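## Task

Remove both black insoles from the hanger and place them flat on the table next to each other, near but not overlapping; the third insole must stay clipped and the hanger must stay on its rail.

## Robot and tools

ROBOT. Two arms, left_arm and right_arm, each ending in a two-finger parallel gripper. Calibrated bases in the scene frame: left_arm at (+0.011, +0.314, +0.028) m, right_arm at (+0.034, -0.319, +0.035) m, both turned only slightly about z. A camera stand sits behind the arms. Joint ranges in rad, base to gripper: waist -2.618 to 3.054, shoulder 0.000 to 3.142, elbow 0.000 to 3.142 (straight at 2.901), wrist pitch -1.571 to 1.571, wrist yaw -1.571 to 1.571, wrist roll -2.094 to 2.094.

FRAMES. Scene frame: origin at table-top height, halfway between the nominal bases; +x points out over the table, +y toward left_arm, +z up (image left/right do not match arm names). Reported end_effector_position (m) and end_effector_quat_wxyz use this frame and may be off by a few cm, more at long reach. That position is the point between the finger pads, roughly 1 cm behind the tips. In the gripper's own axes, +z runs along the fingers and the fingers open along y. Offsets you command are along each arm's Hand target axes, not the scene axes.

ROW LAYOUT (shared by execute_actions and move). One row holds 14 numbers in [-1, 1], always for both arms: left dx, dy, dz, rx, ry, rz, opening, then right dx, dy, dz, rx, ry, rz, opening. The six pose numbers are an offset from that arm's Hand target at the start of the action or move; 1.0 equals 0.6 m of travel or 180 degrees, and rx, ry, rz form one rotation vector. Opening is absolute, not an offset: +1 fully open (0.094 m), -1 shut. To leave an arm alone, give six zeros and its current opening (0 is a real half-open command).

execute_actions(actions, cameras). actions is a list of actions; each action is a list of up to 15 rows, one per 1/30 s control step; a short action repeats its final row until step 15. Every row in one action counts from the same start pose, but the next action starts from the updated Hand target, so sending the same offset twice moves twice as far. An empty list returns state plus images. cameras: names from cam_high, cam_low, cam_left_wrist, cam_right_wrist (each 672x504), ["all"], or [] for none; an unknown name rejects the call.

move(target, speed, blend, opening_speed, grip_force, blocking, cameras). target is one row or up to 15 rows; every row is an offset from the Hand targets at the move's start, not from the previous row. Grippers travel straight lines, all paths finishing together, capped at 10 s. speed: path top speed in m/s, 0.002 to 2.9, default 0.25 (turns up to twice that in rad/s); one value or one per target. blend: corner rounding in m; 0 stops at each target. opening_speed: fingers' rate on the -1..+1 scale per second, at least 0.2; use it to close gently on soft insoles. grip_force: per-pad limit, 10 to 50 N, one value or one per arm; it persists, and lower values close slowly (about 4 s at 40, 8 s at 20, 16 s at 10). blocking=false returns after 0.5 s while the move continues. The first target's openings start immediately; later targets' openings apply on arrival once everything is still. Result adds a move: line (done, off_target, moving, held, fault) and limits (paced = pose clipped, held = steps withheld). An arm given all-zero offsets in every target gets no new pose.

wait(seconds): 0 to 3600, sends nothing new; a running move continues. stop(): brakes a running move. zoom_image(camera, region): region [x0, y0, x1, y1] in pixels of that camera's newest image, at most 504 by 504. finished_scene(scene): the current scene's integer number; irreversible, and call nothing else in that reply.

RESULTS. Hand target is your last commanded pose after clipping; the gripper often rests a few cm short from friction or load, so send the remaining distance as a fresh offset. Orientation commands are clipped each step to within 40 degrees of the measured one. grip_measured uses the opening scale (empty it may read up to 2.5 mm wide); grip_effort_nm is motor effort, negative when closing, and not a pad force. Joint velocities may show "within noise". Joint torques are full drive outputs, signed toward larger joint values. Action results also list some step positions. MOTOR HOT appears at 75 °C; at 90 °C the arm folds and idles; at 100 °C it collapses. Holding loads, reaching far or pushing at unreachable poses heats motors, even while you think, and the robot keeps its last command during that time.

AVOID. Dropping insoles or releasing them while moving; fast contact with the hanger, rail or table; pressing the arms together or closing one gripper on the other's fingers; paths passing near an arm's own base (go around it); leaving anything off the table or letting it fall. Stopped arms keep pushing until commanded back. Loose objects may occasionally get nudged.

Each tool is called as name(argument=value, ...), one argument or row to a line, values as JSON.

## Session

execute_actions(
  actions=[],
)

zoom_image(
  camera="cam_high",
  region=[190, 120, 470, 420],
)

zoom_image(
  camera="cam_low",
  region=[190, 80, 440, 260],
)

Scene clock: 0.00 s.
left_arm: end_effector_position=(+0.4051, +0.3105, +0.1436) grip_measured=+1.000 grip_effort_nm=n/a end_effector_quat_wxyz=(+0.627, -0.023, +0.779, +0.023) | right_arm: end_effector_position=(+0.4400, -0.2989, +0.1610) grip_measured=+1.000 grip_effort_nm=n/a end_effector_quat_wxyz=(+0.636, -0.006, +0.771, -0.035)
Joint positions: left_arm=[-0.092 1.549 0.306 1.026 -0.137 -0.023 0.094] | right_arm=[0.088 1.574 0.358 1.024 0.16 -0.032 0.094]
Joint velocities: within noise
Joint torques (N m): no reading
Heat: left arm: 27 °C; right arm: 28 °C.
Hand target: left_arm +0.4068, +0.3105, +0.1484; +0.632, -0.024, +0.774, +0.023 | right_arm +0.4403, -0.2990, +0.1610; +0.635, -0.007, +0.772, -0.035
Tool commands: left_gripper/opening=+1.0 right_gripper/opening=+1.0
camera_calibration:
cam_left_wrist: T_world_to_cam=[[0.05829, -0.9981, -0.02002, 0.29124], [-0.60381, -0.01928, -0.79689, 0.40129], [0.79499, 0.05854, -0.60379, -0.16543]] pos_world=[0.35685, 0.30811, 0.22573]
cam_right_wrist: T_world_to_cam=[[-0.04616, -0.9973, 0.05709, -0.28732], [-0.59603, -0.01836, -0.80276, 0.4259], [0.80164, -0.07108, -0.59357, -0.19066]] pos_world=[0.39343, -0.29228, 0.24513]

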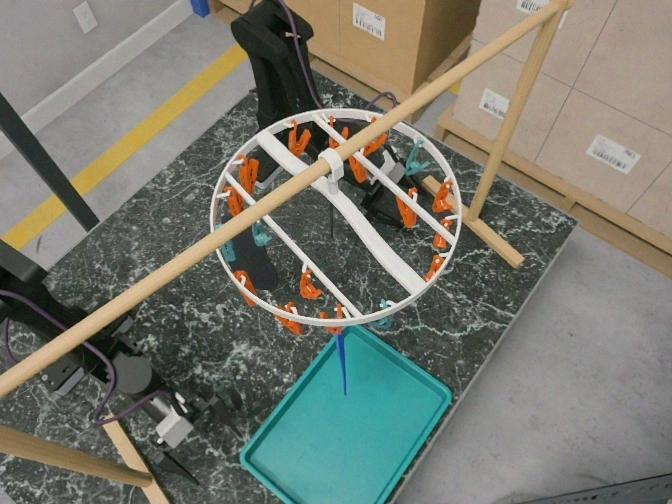

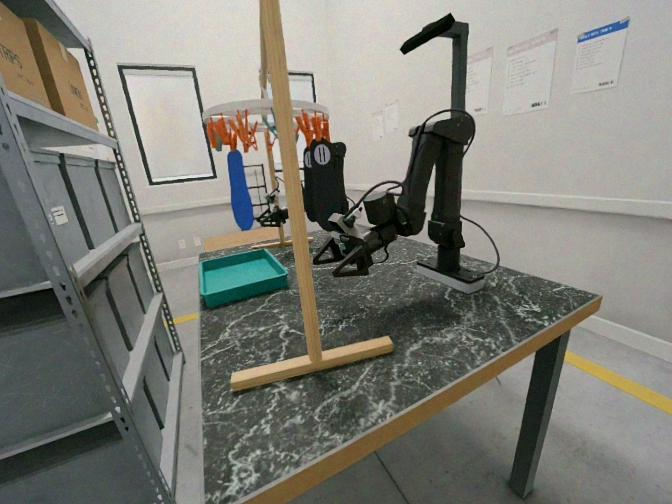

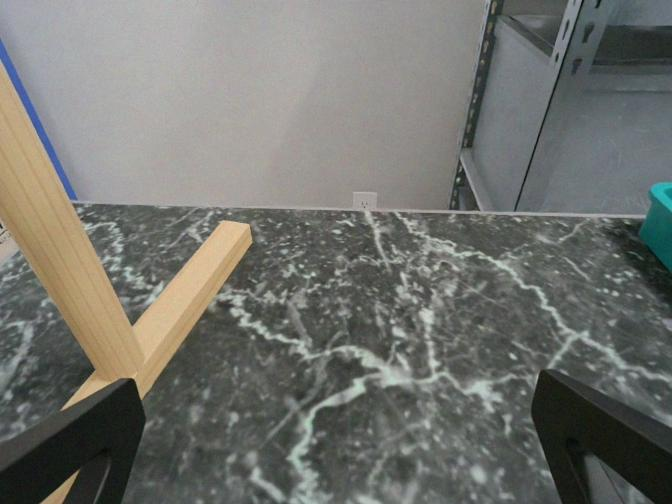

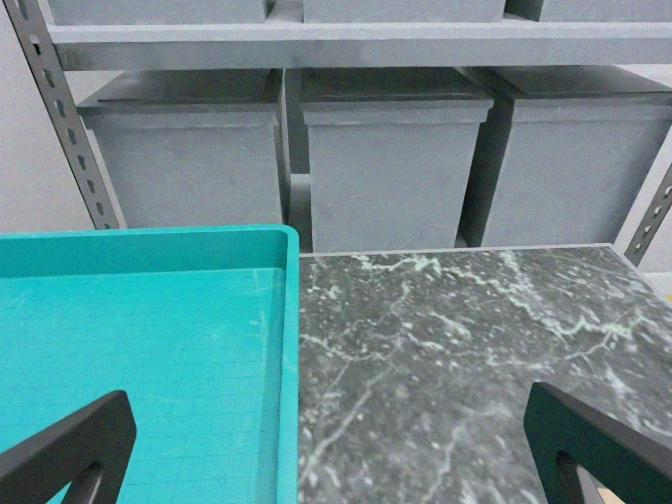

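Scaled by 1.680 from the camera's image (finer frame: 960x720).

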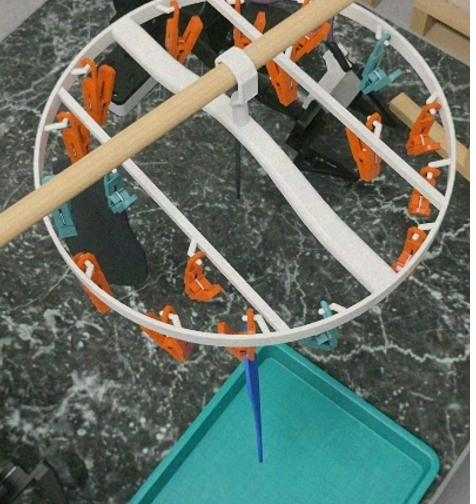

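Scaled by 2.016 from the camera's image (finer frame: 960x720).

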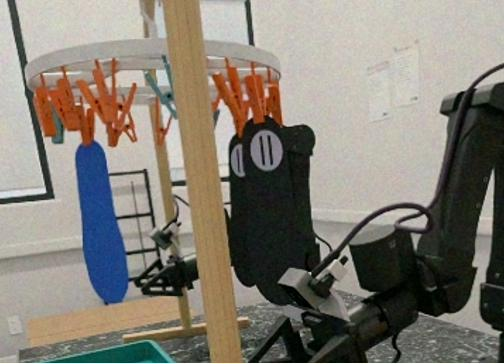

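move(
  target=[
    [-0.0975,-0.0133,-0.2028,0.146,0.001,0.03,1,-0.071,0.0458,-0.3393,-0.048,0.001,0,1],
    [-0.1208,-0.1045,-0.3417,0.2928,0.0017,0.0595,1,-0.0888,0.3872,-0.5332,-0.0961,0.0022,0.0006,1],
  ],
  speed=0.25,
  blend=[0.03,0],
  cameras=["cam_left_wrist","cam_right_wrist"],
)

Scene clock: 45.53 s.
left_arm: end_effector_position=(+0.2239, +0.2326, +0.2493) grip_measured=+1.000 grip_effort_nm=-0.01 end_effector_quat_wxyz=(+0.564, +0.325, +0.709, -0.273) | right_arm: end_effector_position=(+0.1444, -0.0518, +0.2561) grip_measured=+1.000 grip_effort_nm=0.00 end_effector_quat_wxyz=(+0.622, -0.106, +0.771, +0.086)
Joint positions: left_arm=[0.472 0.693 0.555 -0.702 1.277 0.797 0.094] | right_arm=[1.799 1.4 0.964 -1.066 1.356 1.502 0.094]
Joint torques (N m): left_arm=[0.91 0.77 9.65 1.01 0.41 0.03] | right_arm=[-0.53 -3.63 9.59 0.11 0.53 0.07]
Heat: left arm: 31 °C; right arm: 30 °C.
Hand target: left_arm +0.2251, +0.2350, +0.2602; +0.570, +0.328, +0.705, -0.266 | right_arm +0.1451, -0.0496, +0.2601; +0.624, -0.101, +0.771, +0.082
Off the commanded pose: left_arm 0.011 m, 1 deg | right_arm 0.005 m, 1 deg.
move: off_target (left_arm)
cam_left_wrist: T_world_to_cam=[[-0.77292, -0.63446, 0.00782, 0.32073], [-0.38874, 0.46377, -0.79611, 0.21391], [0.50147, -0.61837, -0.6051, 0.27055]] pos_world=[0.19539, 0.27159, 0.33149]
cam_right_wrist: T_world_to_cam=[[0.2576, -0.96624, -0.00523, -0.08628], [-0.59447, -0.15422, -0.78919, 0.31981], [0.76174, 0.2064, -0.61413, 0.14585]] pos_world=[0.10124, -0.06415, 0.34151]

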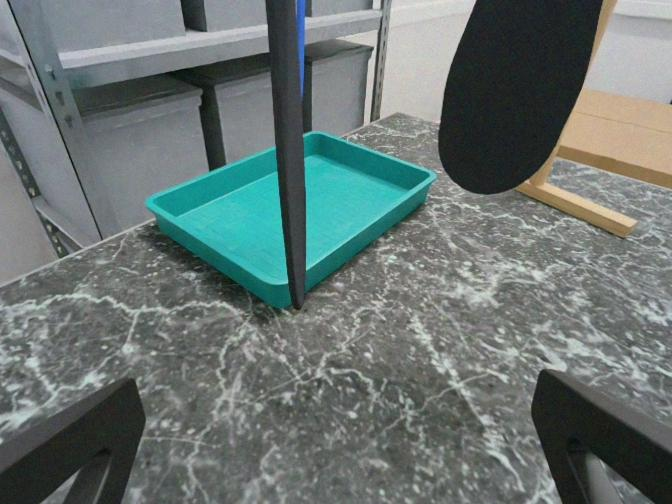

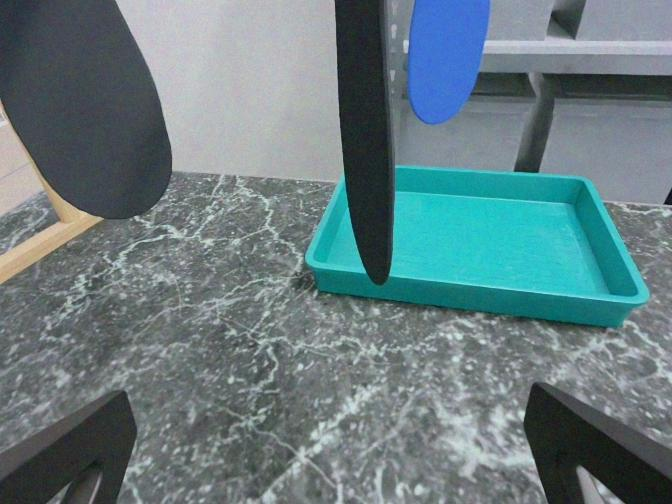

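zoom_image(
  camera="cam_left_wrist",
  region=[230, 0, 370, 320],
)

Scaled by 1.575 from the camera's image (finer frame: 960x720).

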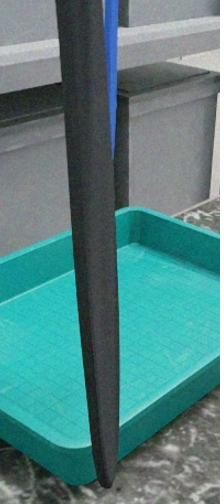

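move(
  target=[
    [0,0.0333,0,0,0,0,1,0,0,0,0,0,0,1],
    [-0.0347,0.0333,0.163,0,0,0,1,0,0,0,0,0,0,1],
    [-0.0347,0.0333,0.163,0,0,0,-0.85,0,0,0,0,0,0,1],
    [-0.0347,0.0333,0.163,0,0,0,-1,0,0,0,0,0,0,1],
  ],
  speed=0.12,
  blend=[0.005,0,0,0],
  opening_speed=1.0,
  cameras=["cam_left_wrist","cam_low"],
)

Scene clock: 68.87 s.
left_arm: end_effector_position=(+0.3057, +0.1734, +0.2684) grip_measured=-0.954 grip_effort_nm=-1.00 end_effector_quat_wxyz=(+0.576, +0.330, +0.700, -0.261) | right_arm: end_effector_position=(+0.1444, -0.0518, +0.2561) grip_measured=+1.000 grip_effort_nm=0.00 end_effector_quat_wxyz=(+0.622, -0.105, +0.771, +0.086)
Joint positions: left_arm=[-0.056 0.932 0.559 0.081 0.808 0.23 0.002] | right_arm=[1.799 1.4 0.964 -1.066 1.356 1.502 0.094]
Joint torques (N m): left_arm=[-0.8 -0.9 5.48 1.82 0.08 -0.09] | right_arm=[-0.5 -3.84 9.39 0.15 0.54 -0.01]
Heat: left arm: 31 °C; right arm: 31 °C.
Hand target: left_arm +0.3047, +0.1712, +0.2601; +0.570, +0.328, +0.705, -0.266 | right_arm +0.1453, -0.0496, +0.2601; +0.624, -0.103, +0.770, +0.084
Off the commanded pose: left_arm 0.009 m, 1 deg | right_arm 0.005 m, 1 deg.
move: done
cam_left_wrist: T_world_to_cam=[[-0.76777, -0.64011, -0.02815, 0.35536], [-0.36183, 0.46941, -0.80544, 0.28167], [0.52879, -0.60821, -0.592, 0.19082]] pos_world=[0.27385, 0.21131, 0.34984]
Images, in order (width x height): cam_low 672x504, cam_left_wrist 672x504.

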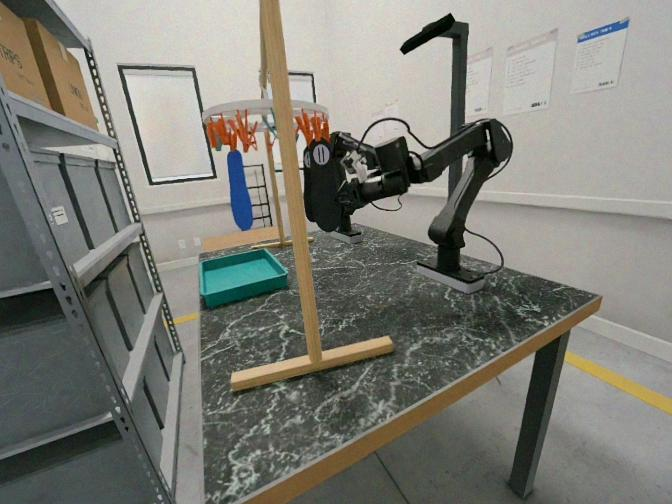

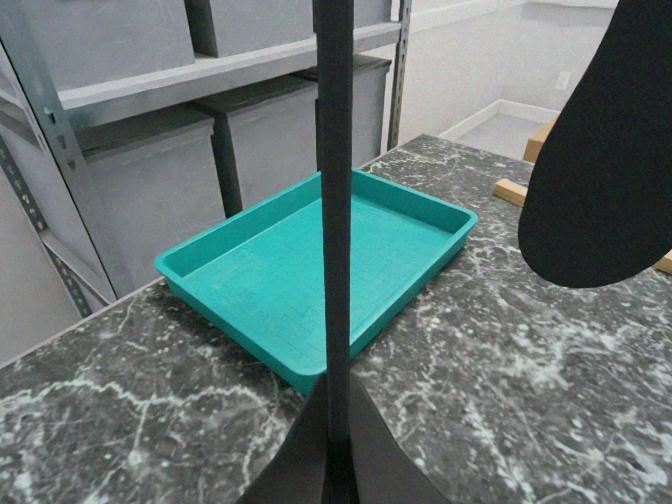

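move(
  target=[0.2445,0,0.052,0,0,0,-1,0,0,0,0,0,0,1],
  speed=0.05,
  cameras=["cam_low","cam_high"],
)

zoom_image(
  camera="cam_low",
  region=[280, 120, 440, 280],
)

Scene clock: 74.80 s.
left_arm: end_effector_position=(+0.3090, +0.1728, +0.1153) grip_measured=-0.955 grip_effort_nm=-1.04 end_effector_quat_wxyz=(+0.576, +0.330, +0.701, -0.260) | right_arm: end_effector_position=(+0.1444, -0.0518, +0.2561) grip_measured=+1.000 grip_effort_nm=0.00 end_effector_quat_wxyz=(+0.622, -0.105, +0.771, +0.086)
Joint positions: left_arm=[-0.059 1.618 0.144 1.181 0.803 0.23 0.002] | right_arm=[1.799 1.4 0.964 -1.066 1.356 1.502 0.094]
Joint torques (N m): left_arm=[-0.57 -2.43 2.37 1.83 0.11 -0.11] | right_arm=[-0.47 -3.86 9.39 0.16 0.53 0]
Heat: left arm: 30 °C; right arm: 31 °C.
Hand target: left_arm +0.3045, +0.1712, +0.1102; +0.570, +0.328, +0.705, -0.266 | right_arm +0.1453, -0.0496, +0.2601; +0.624, -0.103, +0.770, +0.084
Off the commanded pose: left_arm 0.007 m, 1 deg | right_arm 0.005 m, 0 deg.
move: done
Images, in order (width x height): cam_high 672x504, cam_low 672x504.

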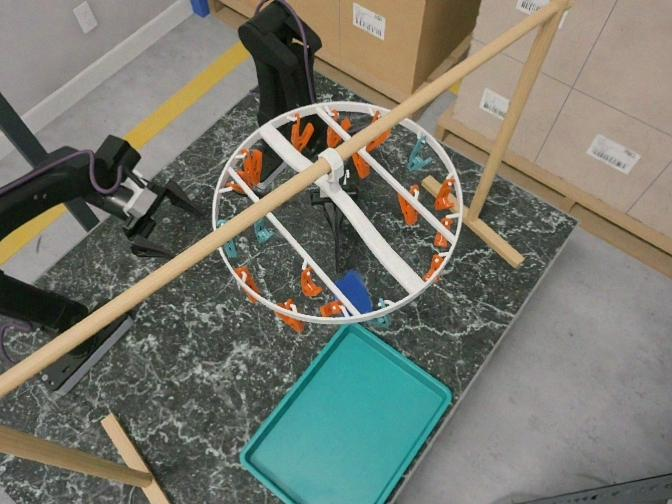

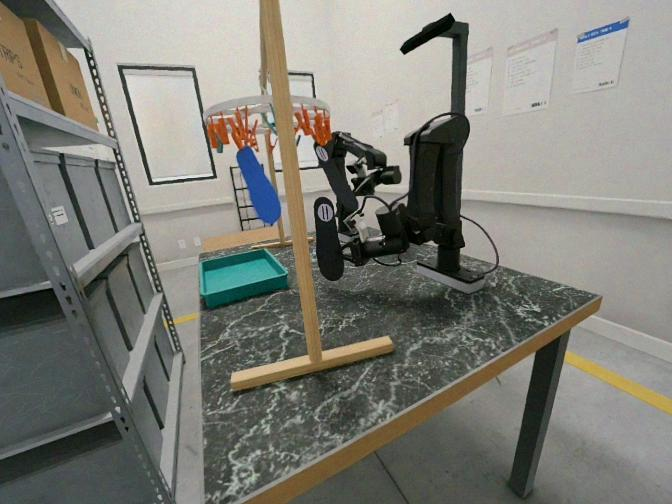

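Scaled by 3.150 from the camera's image (finer frame: 960x720).

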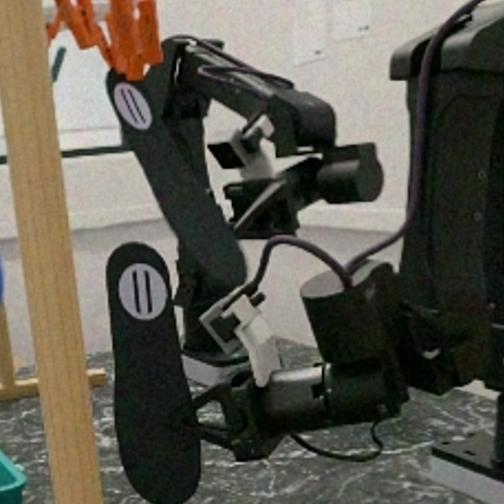

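move(
  target=[
    [-0.064,-0.0495,-0.0978,0,0,0,-1,0,0,0,0,0,0,1],
    [-0.064,-0.0495,-0.0978,0.1098,0.2862,-0.3471,-1,0,0,0,0,0,0,1],
    [0.0808,-0.1552,-0.0178,0.1098,0.2862,-0.3471,-1,0,0,0,0,0,0,1],
  ],
  speed=[0.2,0.4,0.2],
  blend=[0.02,0,0],
  cameras=["all"],
)

zoom_image(
  camera="cam_high",
  region=[180, 160, 380, 360],
)

zoom_image(
  camera="cam_low",
  region=[280, 140, 440, 300],
)

Scene clock: 91.00 s.
left_arm: end_effector_position=(+0.2235, +0.1304, +0.0642) grip_measured=-0.955 grip_effort_nm=-1.04 end_effector_quat_wxyz=(-0.048, +0.090, +0.887, -0.451) | right_arm: end_effector_position=(+0.1444, -0.0518, +0.2561) grip_measured=+1.000 grip_effort_nm=0.00 end_effector_quat_wxyz=(+0.622, -0.105, +0.771, +0.086)
Joint positions: left_arm=[-0.189 1.724 0.762 -0.662 0.94 0.06 0.002] | right_arm=[1.799 1.4 0.964 -1.066 1.356 1.502 0.094]
Joint torques (N m): left_arm=[-0.76 -5.41 3.26 0.46 0.56 -0.05] | right_arm=[-0.54 -3.79 9.37 0.15 0.53 0]
Heat: left arm: 30 °C; right arm: 31 °C.
Hand target: left_arm +0.2199, +0.1270, +0.0651; -0.048, +0.093, +0.882, -0.459 | right_arm +0.1453, -0.0496, +0.2601; +0.624, -0.103, +0.770, +0.084
Off the commanded pose: left_arm 0.005 m, 1 deg | right_arm 0.005 m, 0 deg.
move: done
cam_left_wrist: T_world_to_cam=[[-0.12956, -0.57062, 0.81093, 0.05329], [-0.81693, 0.52495, 0.23887, 0.13502], [-0.562, -0.63153, -0.53416, 0.33039]] pos_world=[0.30289, 0.16818, 0.10102]
cam_right_wrist: T_world_to_cam=[[0.25743, -0.96628, -0.00561, -0.08625], [-0.59457, -0.15382, -0.78919, 0.31989], [0.76172, 0.2065, -0.61412, 0.1458]] pos_world=[0.10134, -0.06425, 0.34151]

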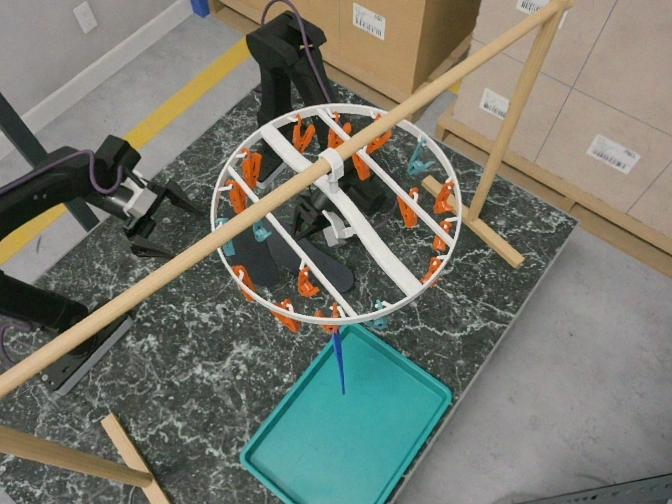

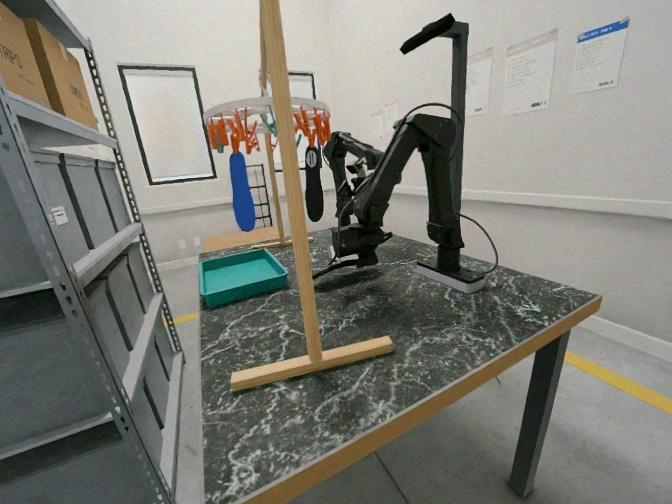

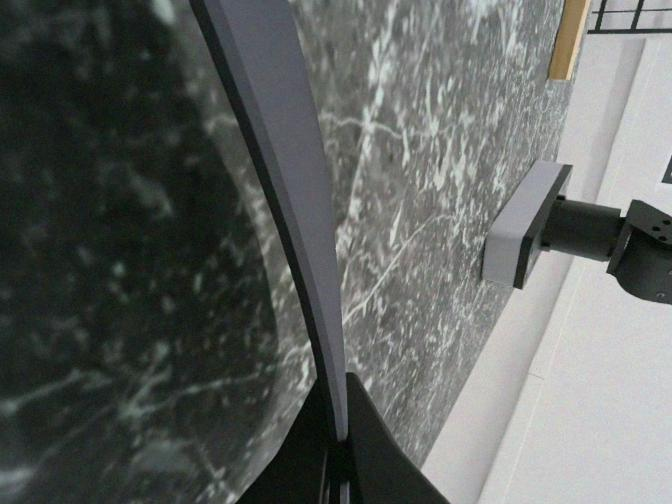

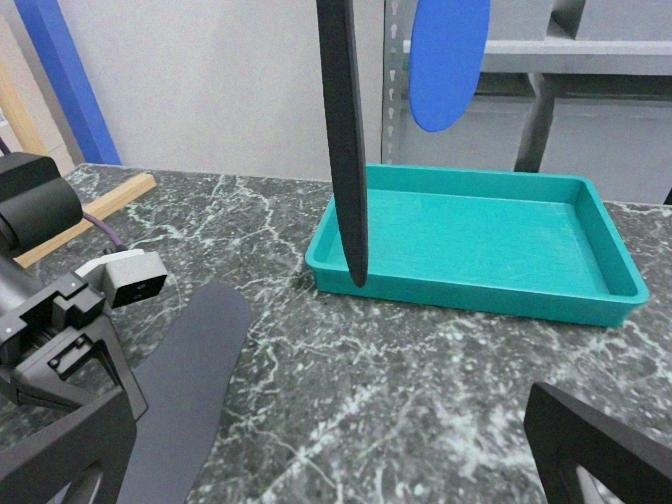

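Scaled by 2.520 from the camera's image (finer frame: 960x720).

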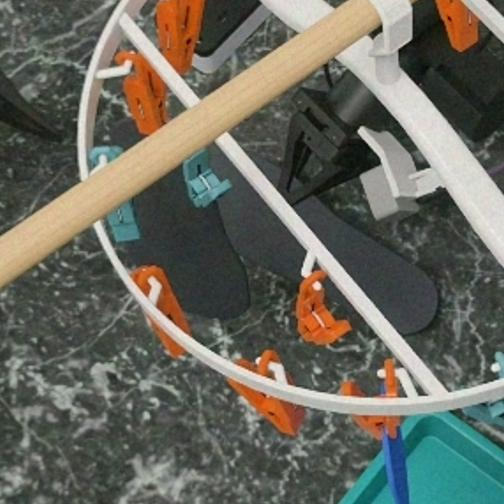

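Scaled by 3.150 from the camera's image (finer frame: 960x720).

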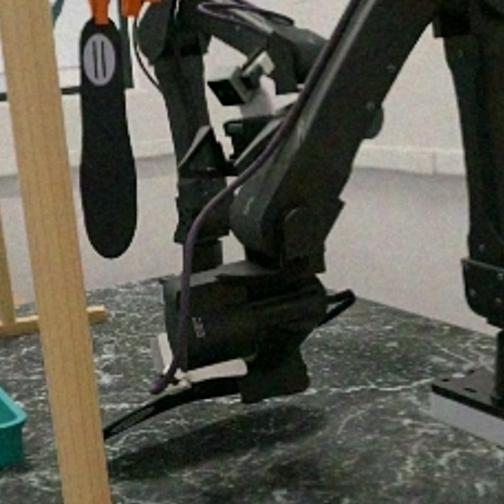

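move(
  target=[
    [0,0.0846,0.0592,0,0,0,-1,0,0,0,0,0,0,1],
    [0,0.0846,0.0592,0,0,0,-0.7,0,0,0,0,0,0,1],
    [0,0.1419,-0.0227,0,0,0,-0.7,0,0,0,0,0,0,1],
    [0,0.0572,-0.1634,0,0,0,-0.7,0,0,0,0,0,0,1],
  ],
  speed=[0.06,0.1,0.08,0.25],
  blend=[0,0,0.01,0],
  opening_speed=0.6,
  cameras=["all"],
)

zoom_image(
  camera="cam_high",
  region=[180, 160, 380, 360],
)

zoom_image(
  camera="cam_low",
  region=[280, 140, 440, 300],
)

Scene clock: 103.20 s.
left_arm: end_effector_position=(+0.2342, +0.2224, +0.0905) grip_measured=-0.702 grip_effort_nm=0.09 end_effector_quat_wxyz=(-0.056, +0.091, +0.883, -0.457) | right_arm: end_effector_position=(+0.1444, -0.0518, +0.2561) grip_measured=+1.000 grip_effort_nm=0.00 end_effector_quat_wxyz=(+0.622, -0.105, +0.771, +0.086)
Joint positions: left_arm=[0.18 1.842 0.986 -1.242 0.841 0.644 0.014] | right_arm=[1.799 1.4 0.964 -1.066 1.356 1.502 0.094]
Joint torques (N m): left_arm=[0.68 -5 6.31 -0.53 0.36 0.11] | right_arm=[-0.44 -3.81 9.39 0.14 0.53 0]
Heat: left arm: 29 °C; right arm: 31 °C.
Hand target: left_arm +0.2408, +0.2248, +0.0933; -0.048, +0.093, +0.882, -0.459 | right_arm +0.1453, -0.0496, +0.2601; +0.624, -0.103, +0.770, +0.084
Off the commanded pose: left_arm 0.008 m, 1 deg | right_arm 0.005 m, 0 deg.
move: done
cam_left_wrist: T_world_to_cam=[[-0.12234, -0.55897, 0.82012, 0.0808], [-0.80958, 0.53421, 0.24333, 0.08501], [-0.57413, -0.63418, -0.51788, 0.41048]] pos_world=[0.31437, 0.26007, 0.12563]
cam_right_wrist: T_world_to_cam=[[0.25743, -0.96628, -0.00561, -0.08625], [-0.59457, -0.15382, -0.78919, 0.31989], [0.76172, 0.2065, -0.61412, 0.1458]] pos_world=[0.10134, -0.06425, 0.34151]

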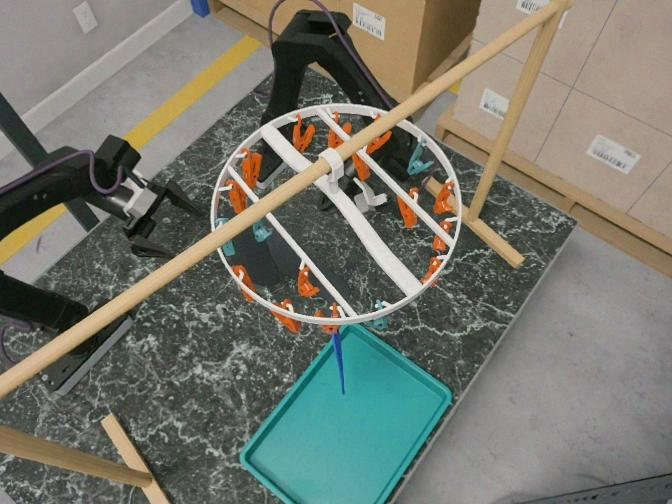

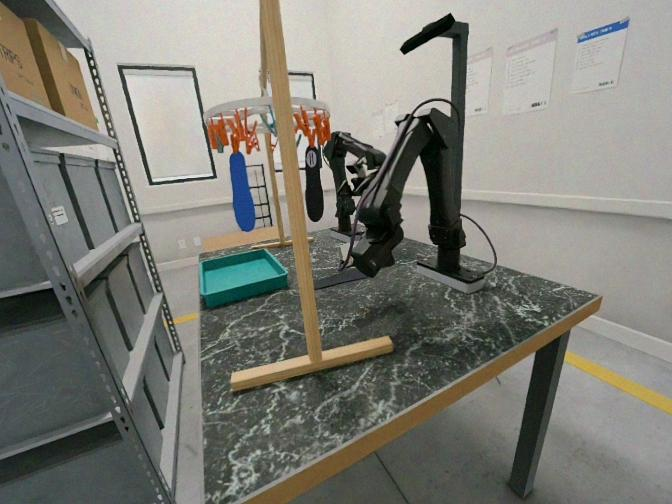

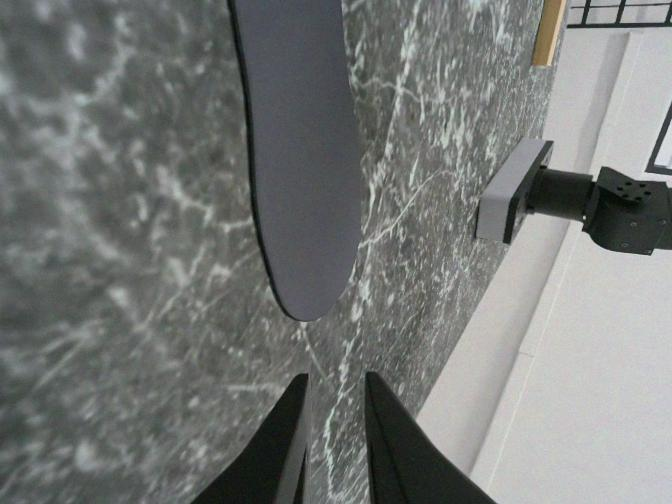

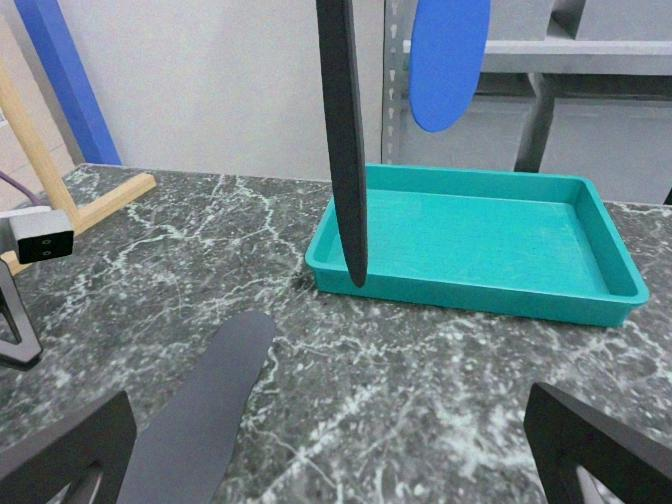

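Scaled by 2.520 from the camera's image (finer frame: 960x720).

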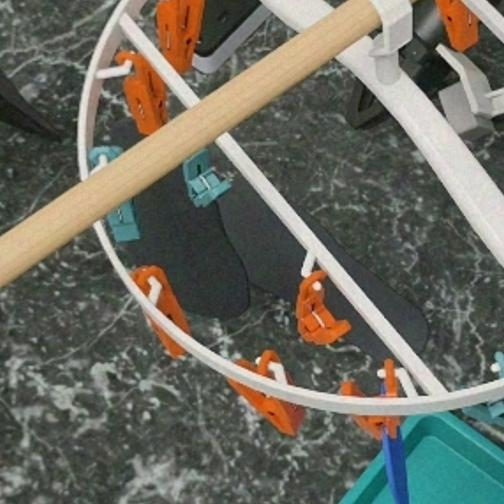

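Scaled by 3.150 from the camera's image (finer frame: 960x720).

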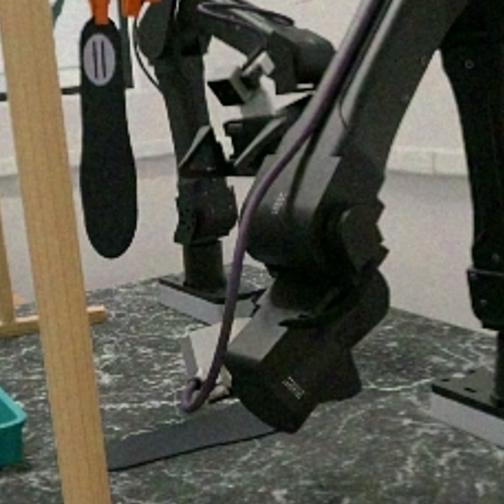

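move(
  target=[
    [0,0,0,0,0,0,-0.7,0,-0.024,0,0,0,0,1],
    [0,0,0,0,0,0,-0.7,-0.05,-0.024,0.2108,0,0,0,1],
    [0,0,0,0,0,0,-0.7,-0.05,-0.024,0.2108,0,0,0,-0.85],
    [0,0,0,0,0,0,-0.7,-0.05,-0.024,0.2108,0,0,0,-1],
  ],
  speed=0.12,
  blend=[0.005,0,0,0],
  opening_speed=1.0,
  cameras=["cam_right_wrist","cam_low"],
)

Scene clock: 122.17 s.
left_arm: end_effector_position=(+0.2340, +0.2224, +0.0905) grip_measured=-0.702 grip_effort_nm=0.09 end_effector_quat_wxyz=(-0.056, +0.091, +0.883, -0.457) | right_arm: end_effector_position=(+0.2744, -0.0239, +0.2639) grip_measured=-0.970 grip_effort_nm=-0.95 end_effector_quat_wxyz=(+0.624, -0.101, +0.770, +0.086)
Joint positions: left_arm=[0.18 1.842 0.986 -1.243 0.841 0.645 0.014] | right_arm=[1.26 1.319 0.749 0.185 0.988 0.332 0.001]
Joint torques (N m): left_arm=[0.65 -5 6.32 -0.53 0.36 0.08] | right_arm=[-0.57 -6.8 6.89 1.31 0.11 -0.07]
Heat: left arm: 29 °C; right arm: 31 °C.
Hand target: left_arm +0.2407, +0.2248, +0.0933; -0.048, +0.093, +0.882, -0.459 | right_arm +0.2744, -0.0294, +0.2632; +0.624, -0.103, +0.770, +0.084
Off the commanded pose: left_arm 0.008 m, 1 deg | right_arm 0.005 m, 0 deg.
move: done
cam_right_wrist: T_world_to_cam=[[0.2514, -0.96783, -0.0097, -0.08994], [-0.59178, -0.14577, -0.79281, 0.40794], [0.76589, 0.20506, -0.60939, 0.0433]] pos_world=[0.23086, -0.03646, 0.34893]
Images, in order (width x height): cam_low 672x504, cam_right_wrist 672x504.

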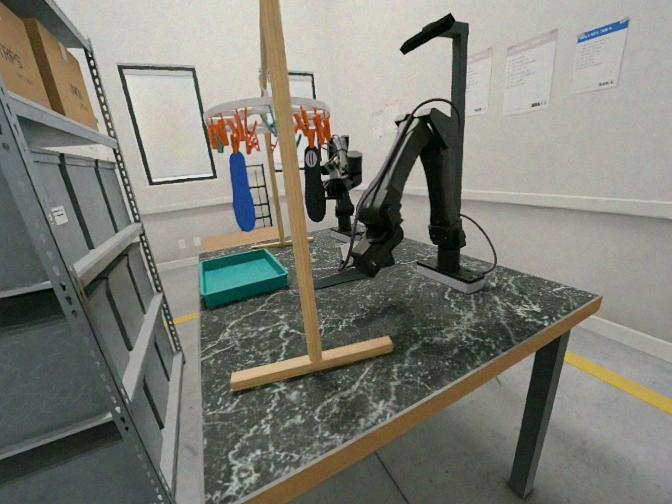

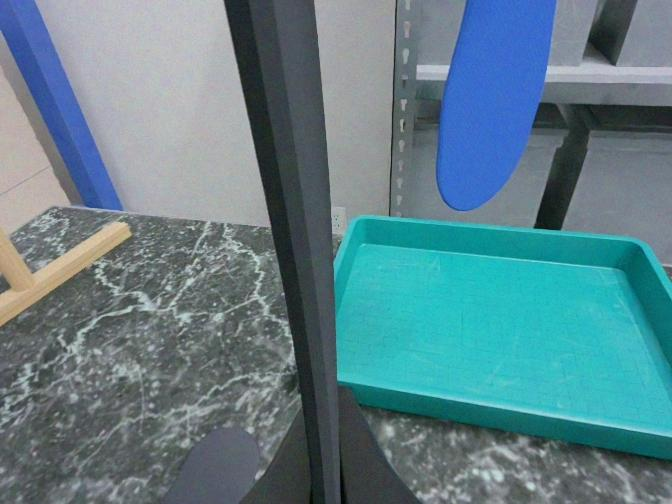

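move(
  target=[0,0,0,0,0,0,-0.7,0.2445,0,0.052,0,0,0,-1],
  speed=0.05,
  cameras=["cam_low","cam_high"],
)

zoom_image(
  camera="cam_low",
  region=[270, 130, 430, 290],
)

Scene clock: 128.00 s.
left_arm: end_effector_position=(+0.2340, +0.2224, +0.0905) grip_measured=-0.702 grip_effort_nm=0.08 end_effector_quat_wxyz=(-0.056, +0.091, +0.883, -0.457) | right_arm: end_effector_position=(+0.2758, -0.0258, +0.1224) grip_measured=-0.972 grip_effort_nm=-1.03 end_effector_quat_wxyz=(+0.629, -0.091, +0.766, +0.095)
Joint positions: left_arm=[0.18 1.842 0.986 -1.243 0.841 0.645 0.014] | right_arm=[1.255 1.813 0.44 1.019 0.987 0.332 0.001]
Joint torques (N m): left_arm=[0.68 -4.98 6.35 -0.54 0.36 0.08] | right_arm=[-0.03 -5.18 4.03 1.3 0.11 -0.08]
Heat: left arm: 30 °C; right arm: 31 °C.
Hand target: left_arm +0.2407, +0.2248, +0.0933; -0.048, +0.093, +0.882, -0.459 | right_arm +0.2745, -0.0293, +0.1132; +0.624, -0.103, +0.770, +0.084
Off the commanded pose: left_arm 0.008 m, 1 deg | right_arm 0.010 m, 2 deg.
move: done
Images, in order (width x height): cam_high 672x504, cam_low 672x504.

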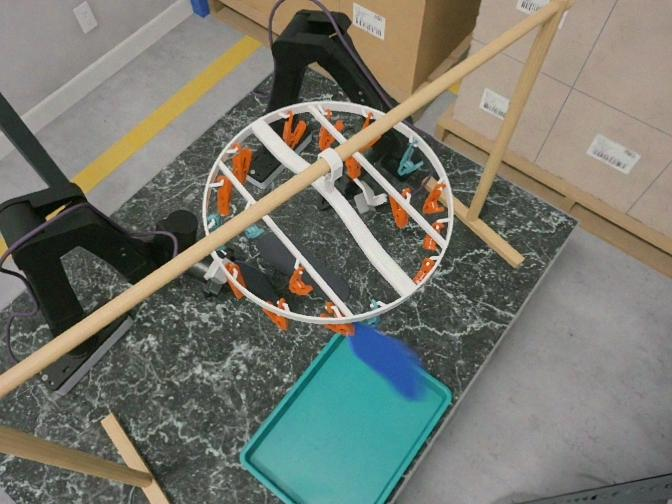

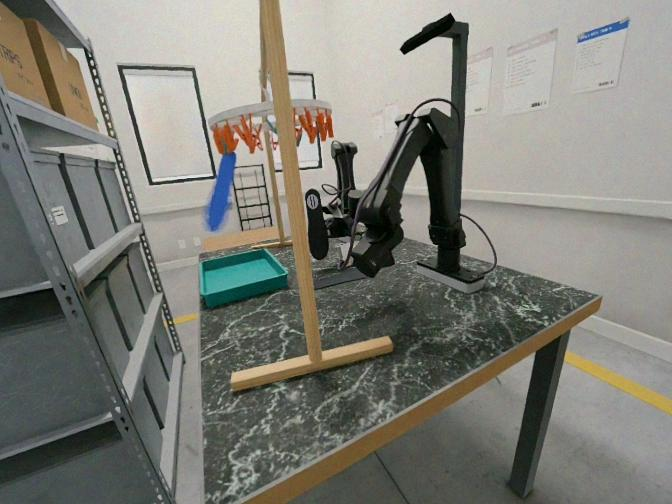

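Scaled by 3.150 from the camera's image (finer frame: 960x720).

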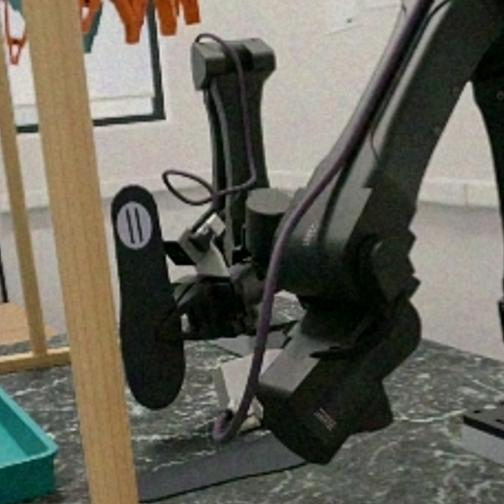

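move(
  target=[
    [0,0,0,0,0,0,-0.7,-0.0642,-0.0785,-0.1138,0,0,0,-1],
    [0,0,0,0,0,0,-0.7,-0.0642,-0.0785,-0.1138,-0.243,0.389,0.22,-1],
    [0,0,0,0,0,0,-0.7,0.0927,0,-0.05,-0.243,0.389,0.22,-1],
  ],
  speed=[0.2,0.4,0.2],
  blend=[0.02,0,0],
  cameras=["all"],
)

zoom_image(
  camera="cam_high",
  region=[180, 160, 380, 360],
)

zoom_image(
  camera="cam_low",
  region=[270, 140, 430, 300],
)

Scene clock: 143.77 s.
left_arm: end_effector_position=(+0.2340, +0.2224, +0.0905) grip_measured=-0.702 grip_effort_nm=0.08 end_effector_quat_wxyz=(-0.056, +0.091, +0.883, -0.457) | right_arm: end_effector_position=(+0.2404, -0.0385, +0.0729) grip_measured=-0.972 grip_effort_nm=-1.03 end_effector_quat_wxyz=(-0.038, -0.096, +0.880, +0.463)
Joint positions: left_arm=[0.18 1.842 0.986 -1.243 0.841 0.645 0.014] | right_arm=[0.487 1.722 0.713 -0.126 -0.894 0.511 0.001]
Joint torques (N m): left_arm=[0.69 -5.01 6.32 -0.54 0.35 0.08] | right_arm=[0.36 -5.52 5.18 0.79 -0.37 0]
Heat: left arm: 30 °C; right arm: 31 °C.
Hand target: left_arm +0.2407, +0.2248, +0.0933; -0.048, +0.093, +0.882, -0.459 | right_arm +0.2350, -0.0400, +0.0650; -0.048, -0.092, +0.882, +0.459
Off the commanded pose: left_arm 0.008 m, 1 deg | right_arm 0.010 m, 1 deg.
move: done
cam_left_wrist: T_world_to_cam=[[-0.12252, -0.55893, 0.82011, 0.08084], [-0.80919, 0.53471, 0.24353, 0.08465], [-0.57464, -0.63379, -0.51779, 0.41047]] pos_world=[0.31427, 0.26007, 0.12563]
cam_right_wrist: T_world_to_cam=[[0.12867, -0.56229, -0.81686, 0.00665], [-0.81705, -0.52694, 0.23402, 0.19892], [-0.56203, 0.63731, -0.52722, 0.28593]] pos_world=[0.32237, -0.07367, 0.10963]

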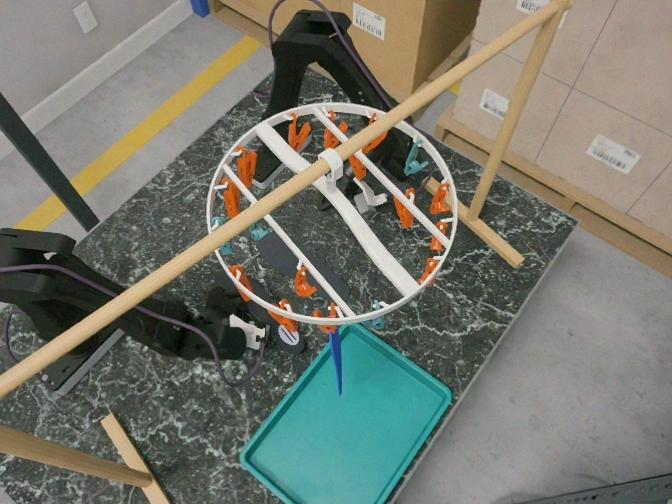

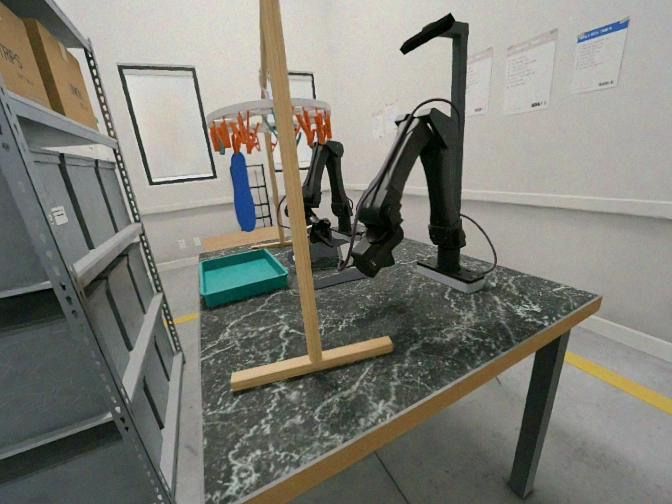

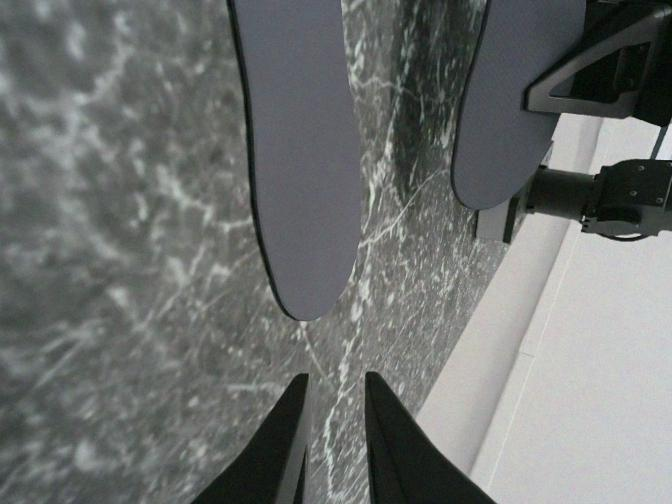

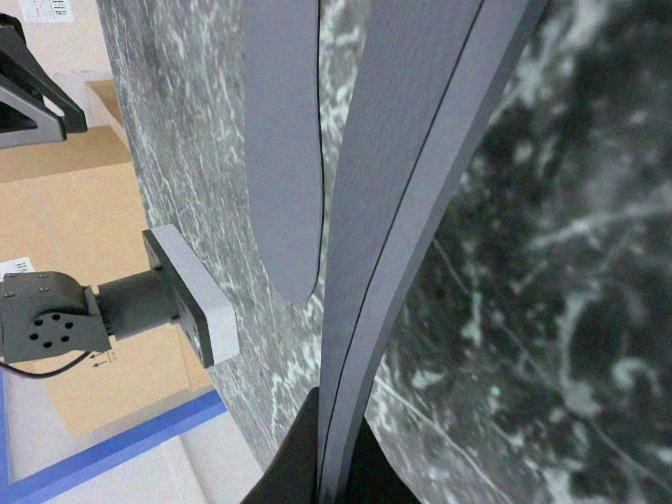

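Scaled by 2.520 from the camera's image (finer frame: 960x720).

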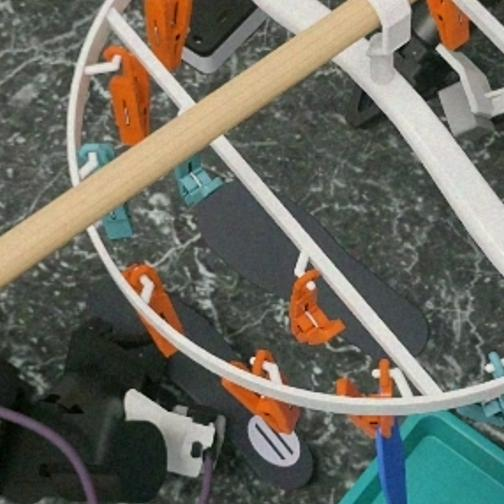

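Scaled by 3.150 from the camera's image (finer frame: 960x720).

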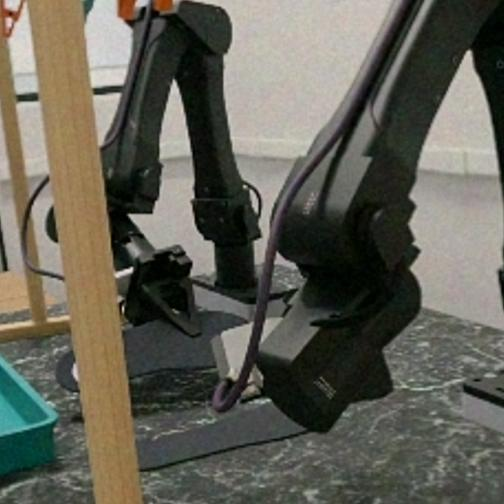

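move(
  target=[
    [0,0,0,0,0,0,-0.7,-0.0042,-0.083,0.082,0,0,0,-1],
    [0,0,0,0,0,0,-0.7,-0.0042,-0.083,0.082,0,0,0,-0.7],
    [0,0,0,0,0,0,-0.7,-0.0042,-0.1403,0,0,0,0,-0.7],
    [0,0,0,0,0,0,-0.7,-0.0042,-0.0556,-0.1407,0,0,0,-0.7],
  ],
  speed=[0.06,0.1,0.08,0.25],
  blend=[0,0,0.01,0],
  opening_speed=0.6,
  cameras=["all"],
)

zoom_image(
  camera="cam_high",
  region=[180, 160, 380, 360],
)

zoom_image(
  camera="cam_low",
  region=[270, 180, 390, 300],
)

Scene clock: 159.13 s.
left_arm: end_effector_position=(+0.2340, +0.2224, +0.0905) grip_measured=-0.702 grip_effort_nm=0.08 end_effector_quat_wxyz=(-0.056, +0.091, +0.883, -0.457) | right_arm: end_effector_position=(+0.2514, -0.1256, +0.0858) grip_measured=-0.702 grip_effort_nm=0.10 end_effector_quat_wxyz=(-0.049, -0.091, +0.883, +0.458)
Joint positions: left_arm=[0.18 1.842 0.986 -1.243 0.841 0.645 0.014] | right_arm=[0.161 1.709 0.805 -0.693 -0.957 -0.028 0.014]
Joint torques (N m): left_arm=[0.68 -5 6.31 -0.54 0.36 0.09] | right_arm=[-0.47 -5.19 7.99 0.06 -0.44 -0.09]
Heat: left arm: 30 °C; right arm: 30 °C.
Hand target: left_arm +0.2407, +0.2248, +0.0933; -0.048, +0.093, +0.882, -0.459 | right_arm +0.2558, -0.1257, +0.0862; -0.048, -0.093, +0.882, +0.459
Off the commanded pose: left_arm 0.008 m, 1 deg | right_arm 0.004 m, 0 deg.
move: done; target 2's new opening was sent with right_arm's hand 0.015 m and 2 deg from that target
cam_left_wrist: T_world_to_cam=[[-0.12252, -0.55893, 0.82011, 0.08084], [-0.80919, 0.53471, 0.24353, 0.08465], [-0.57464, -0.63379, -0.51779, 0.41047]] pos_world=[0.31427, 0.26007, 0.12563]
cam_right_wrist: T_world_to_cam=[[0.11088, -0.5736, -0.8116, -0.03066], [-0.81083, -0.52443, 0.25986, 0.15554], [-0.57468, 0.62925, -0.52324, 0.35625]] pos_world=[0.33425, -0.16018, 0.1211]

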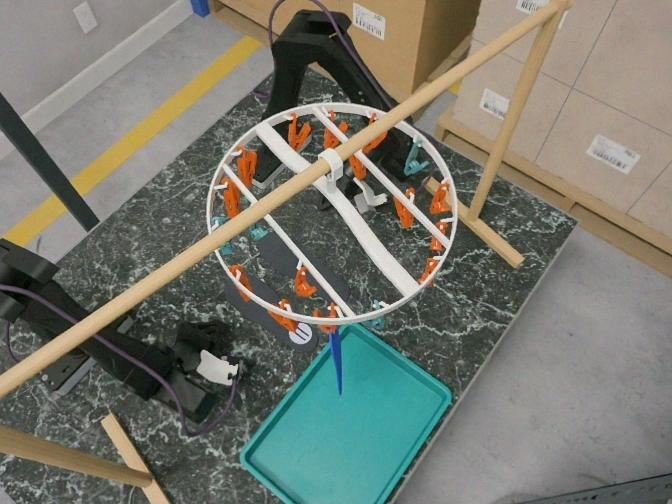

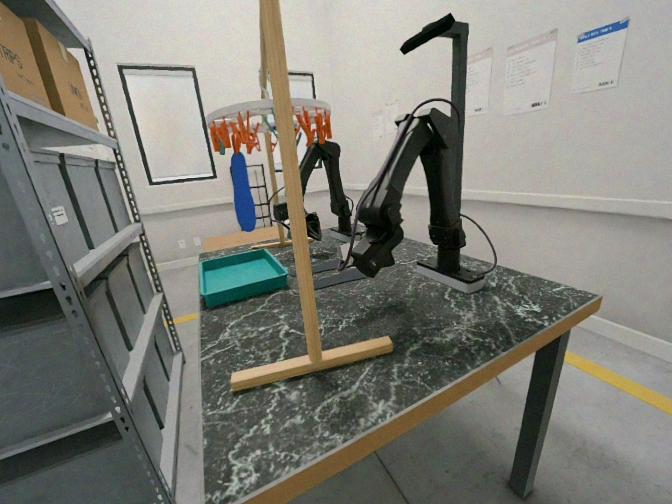

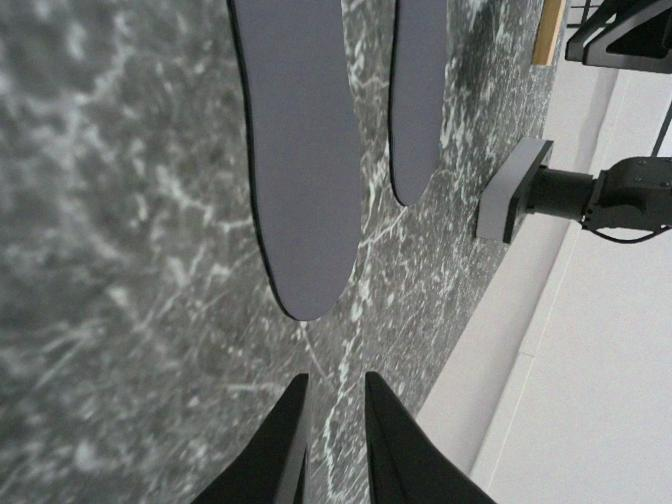

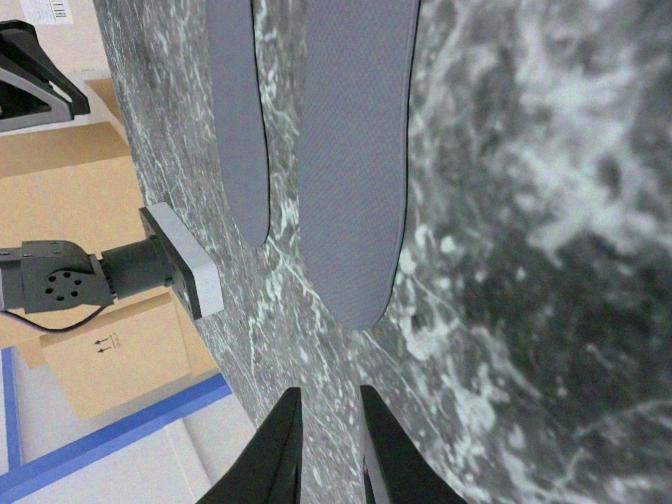

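Scaled by 2.520 from the camera's image (finer frame: 960x720).

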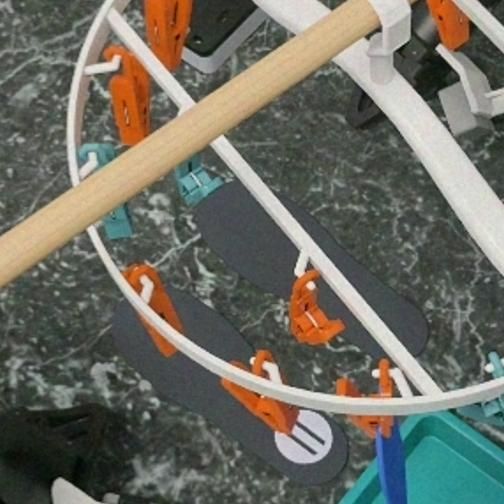

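Scaled by 4.200 from the camera's image (finer frame: 960x720).

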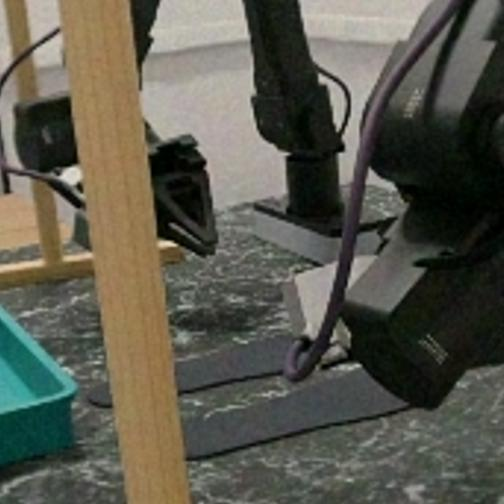

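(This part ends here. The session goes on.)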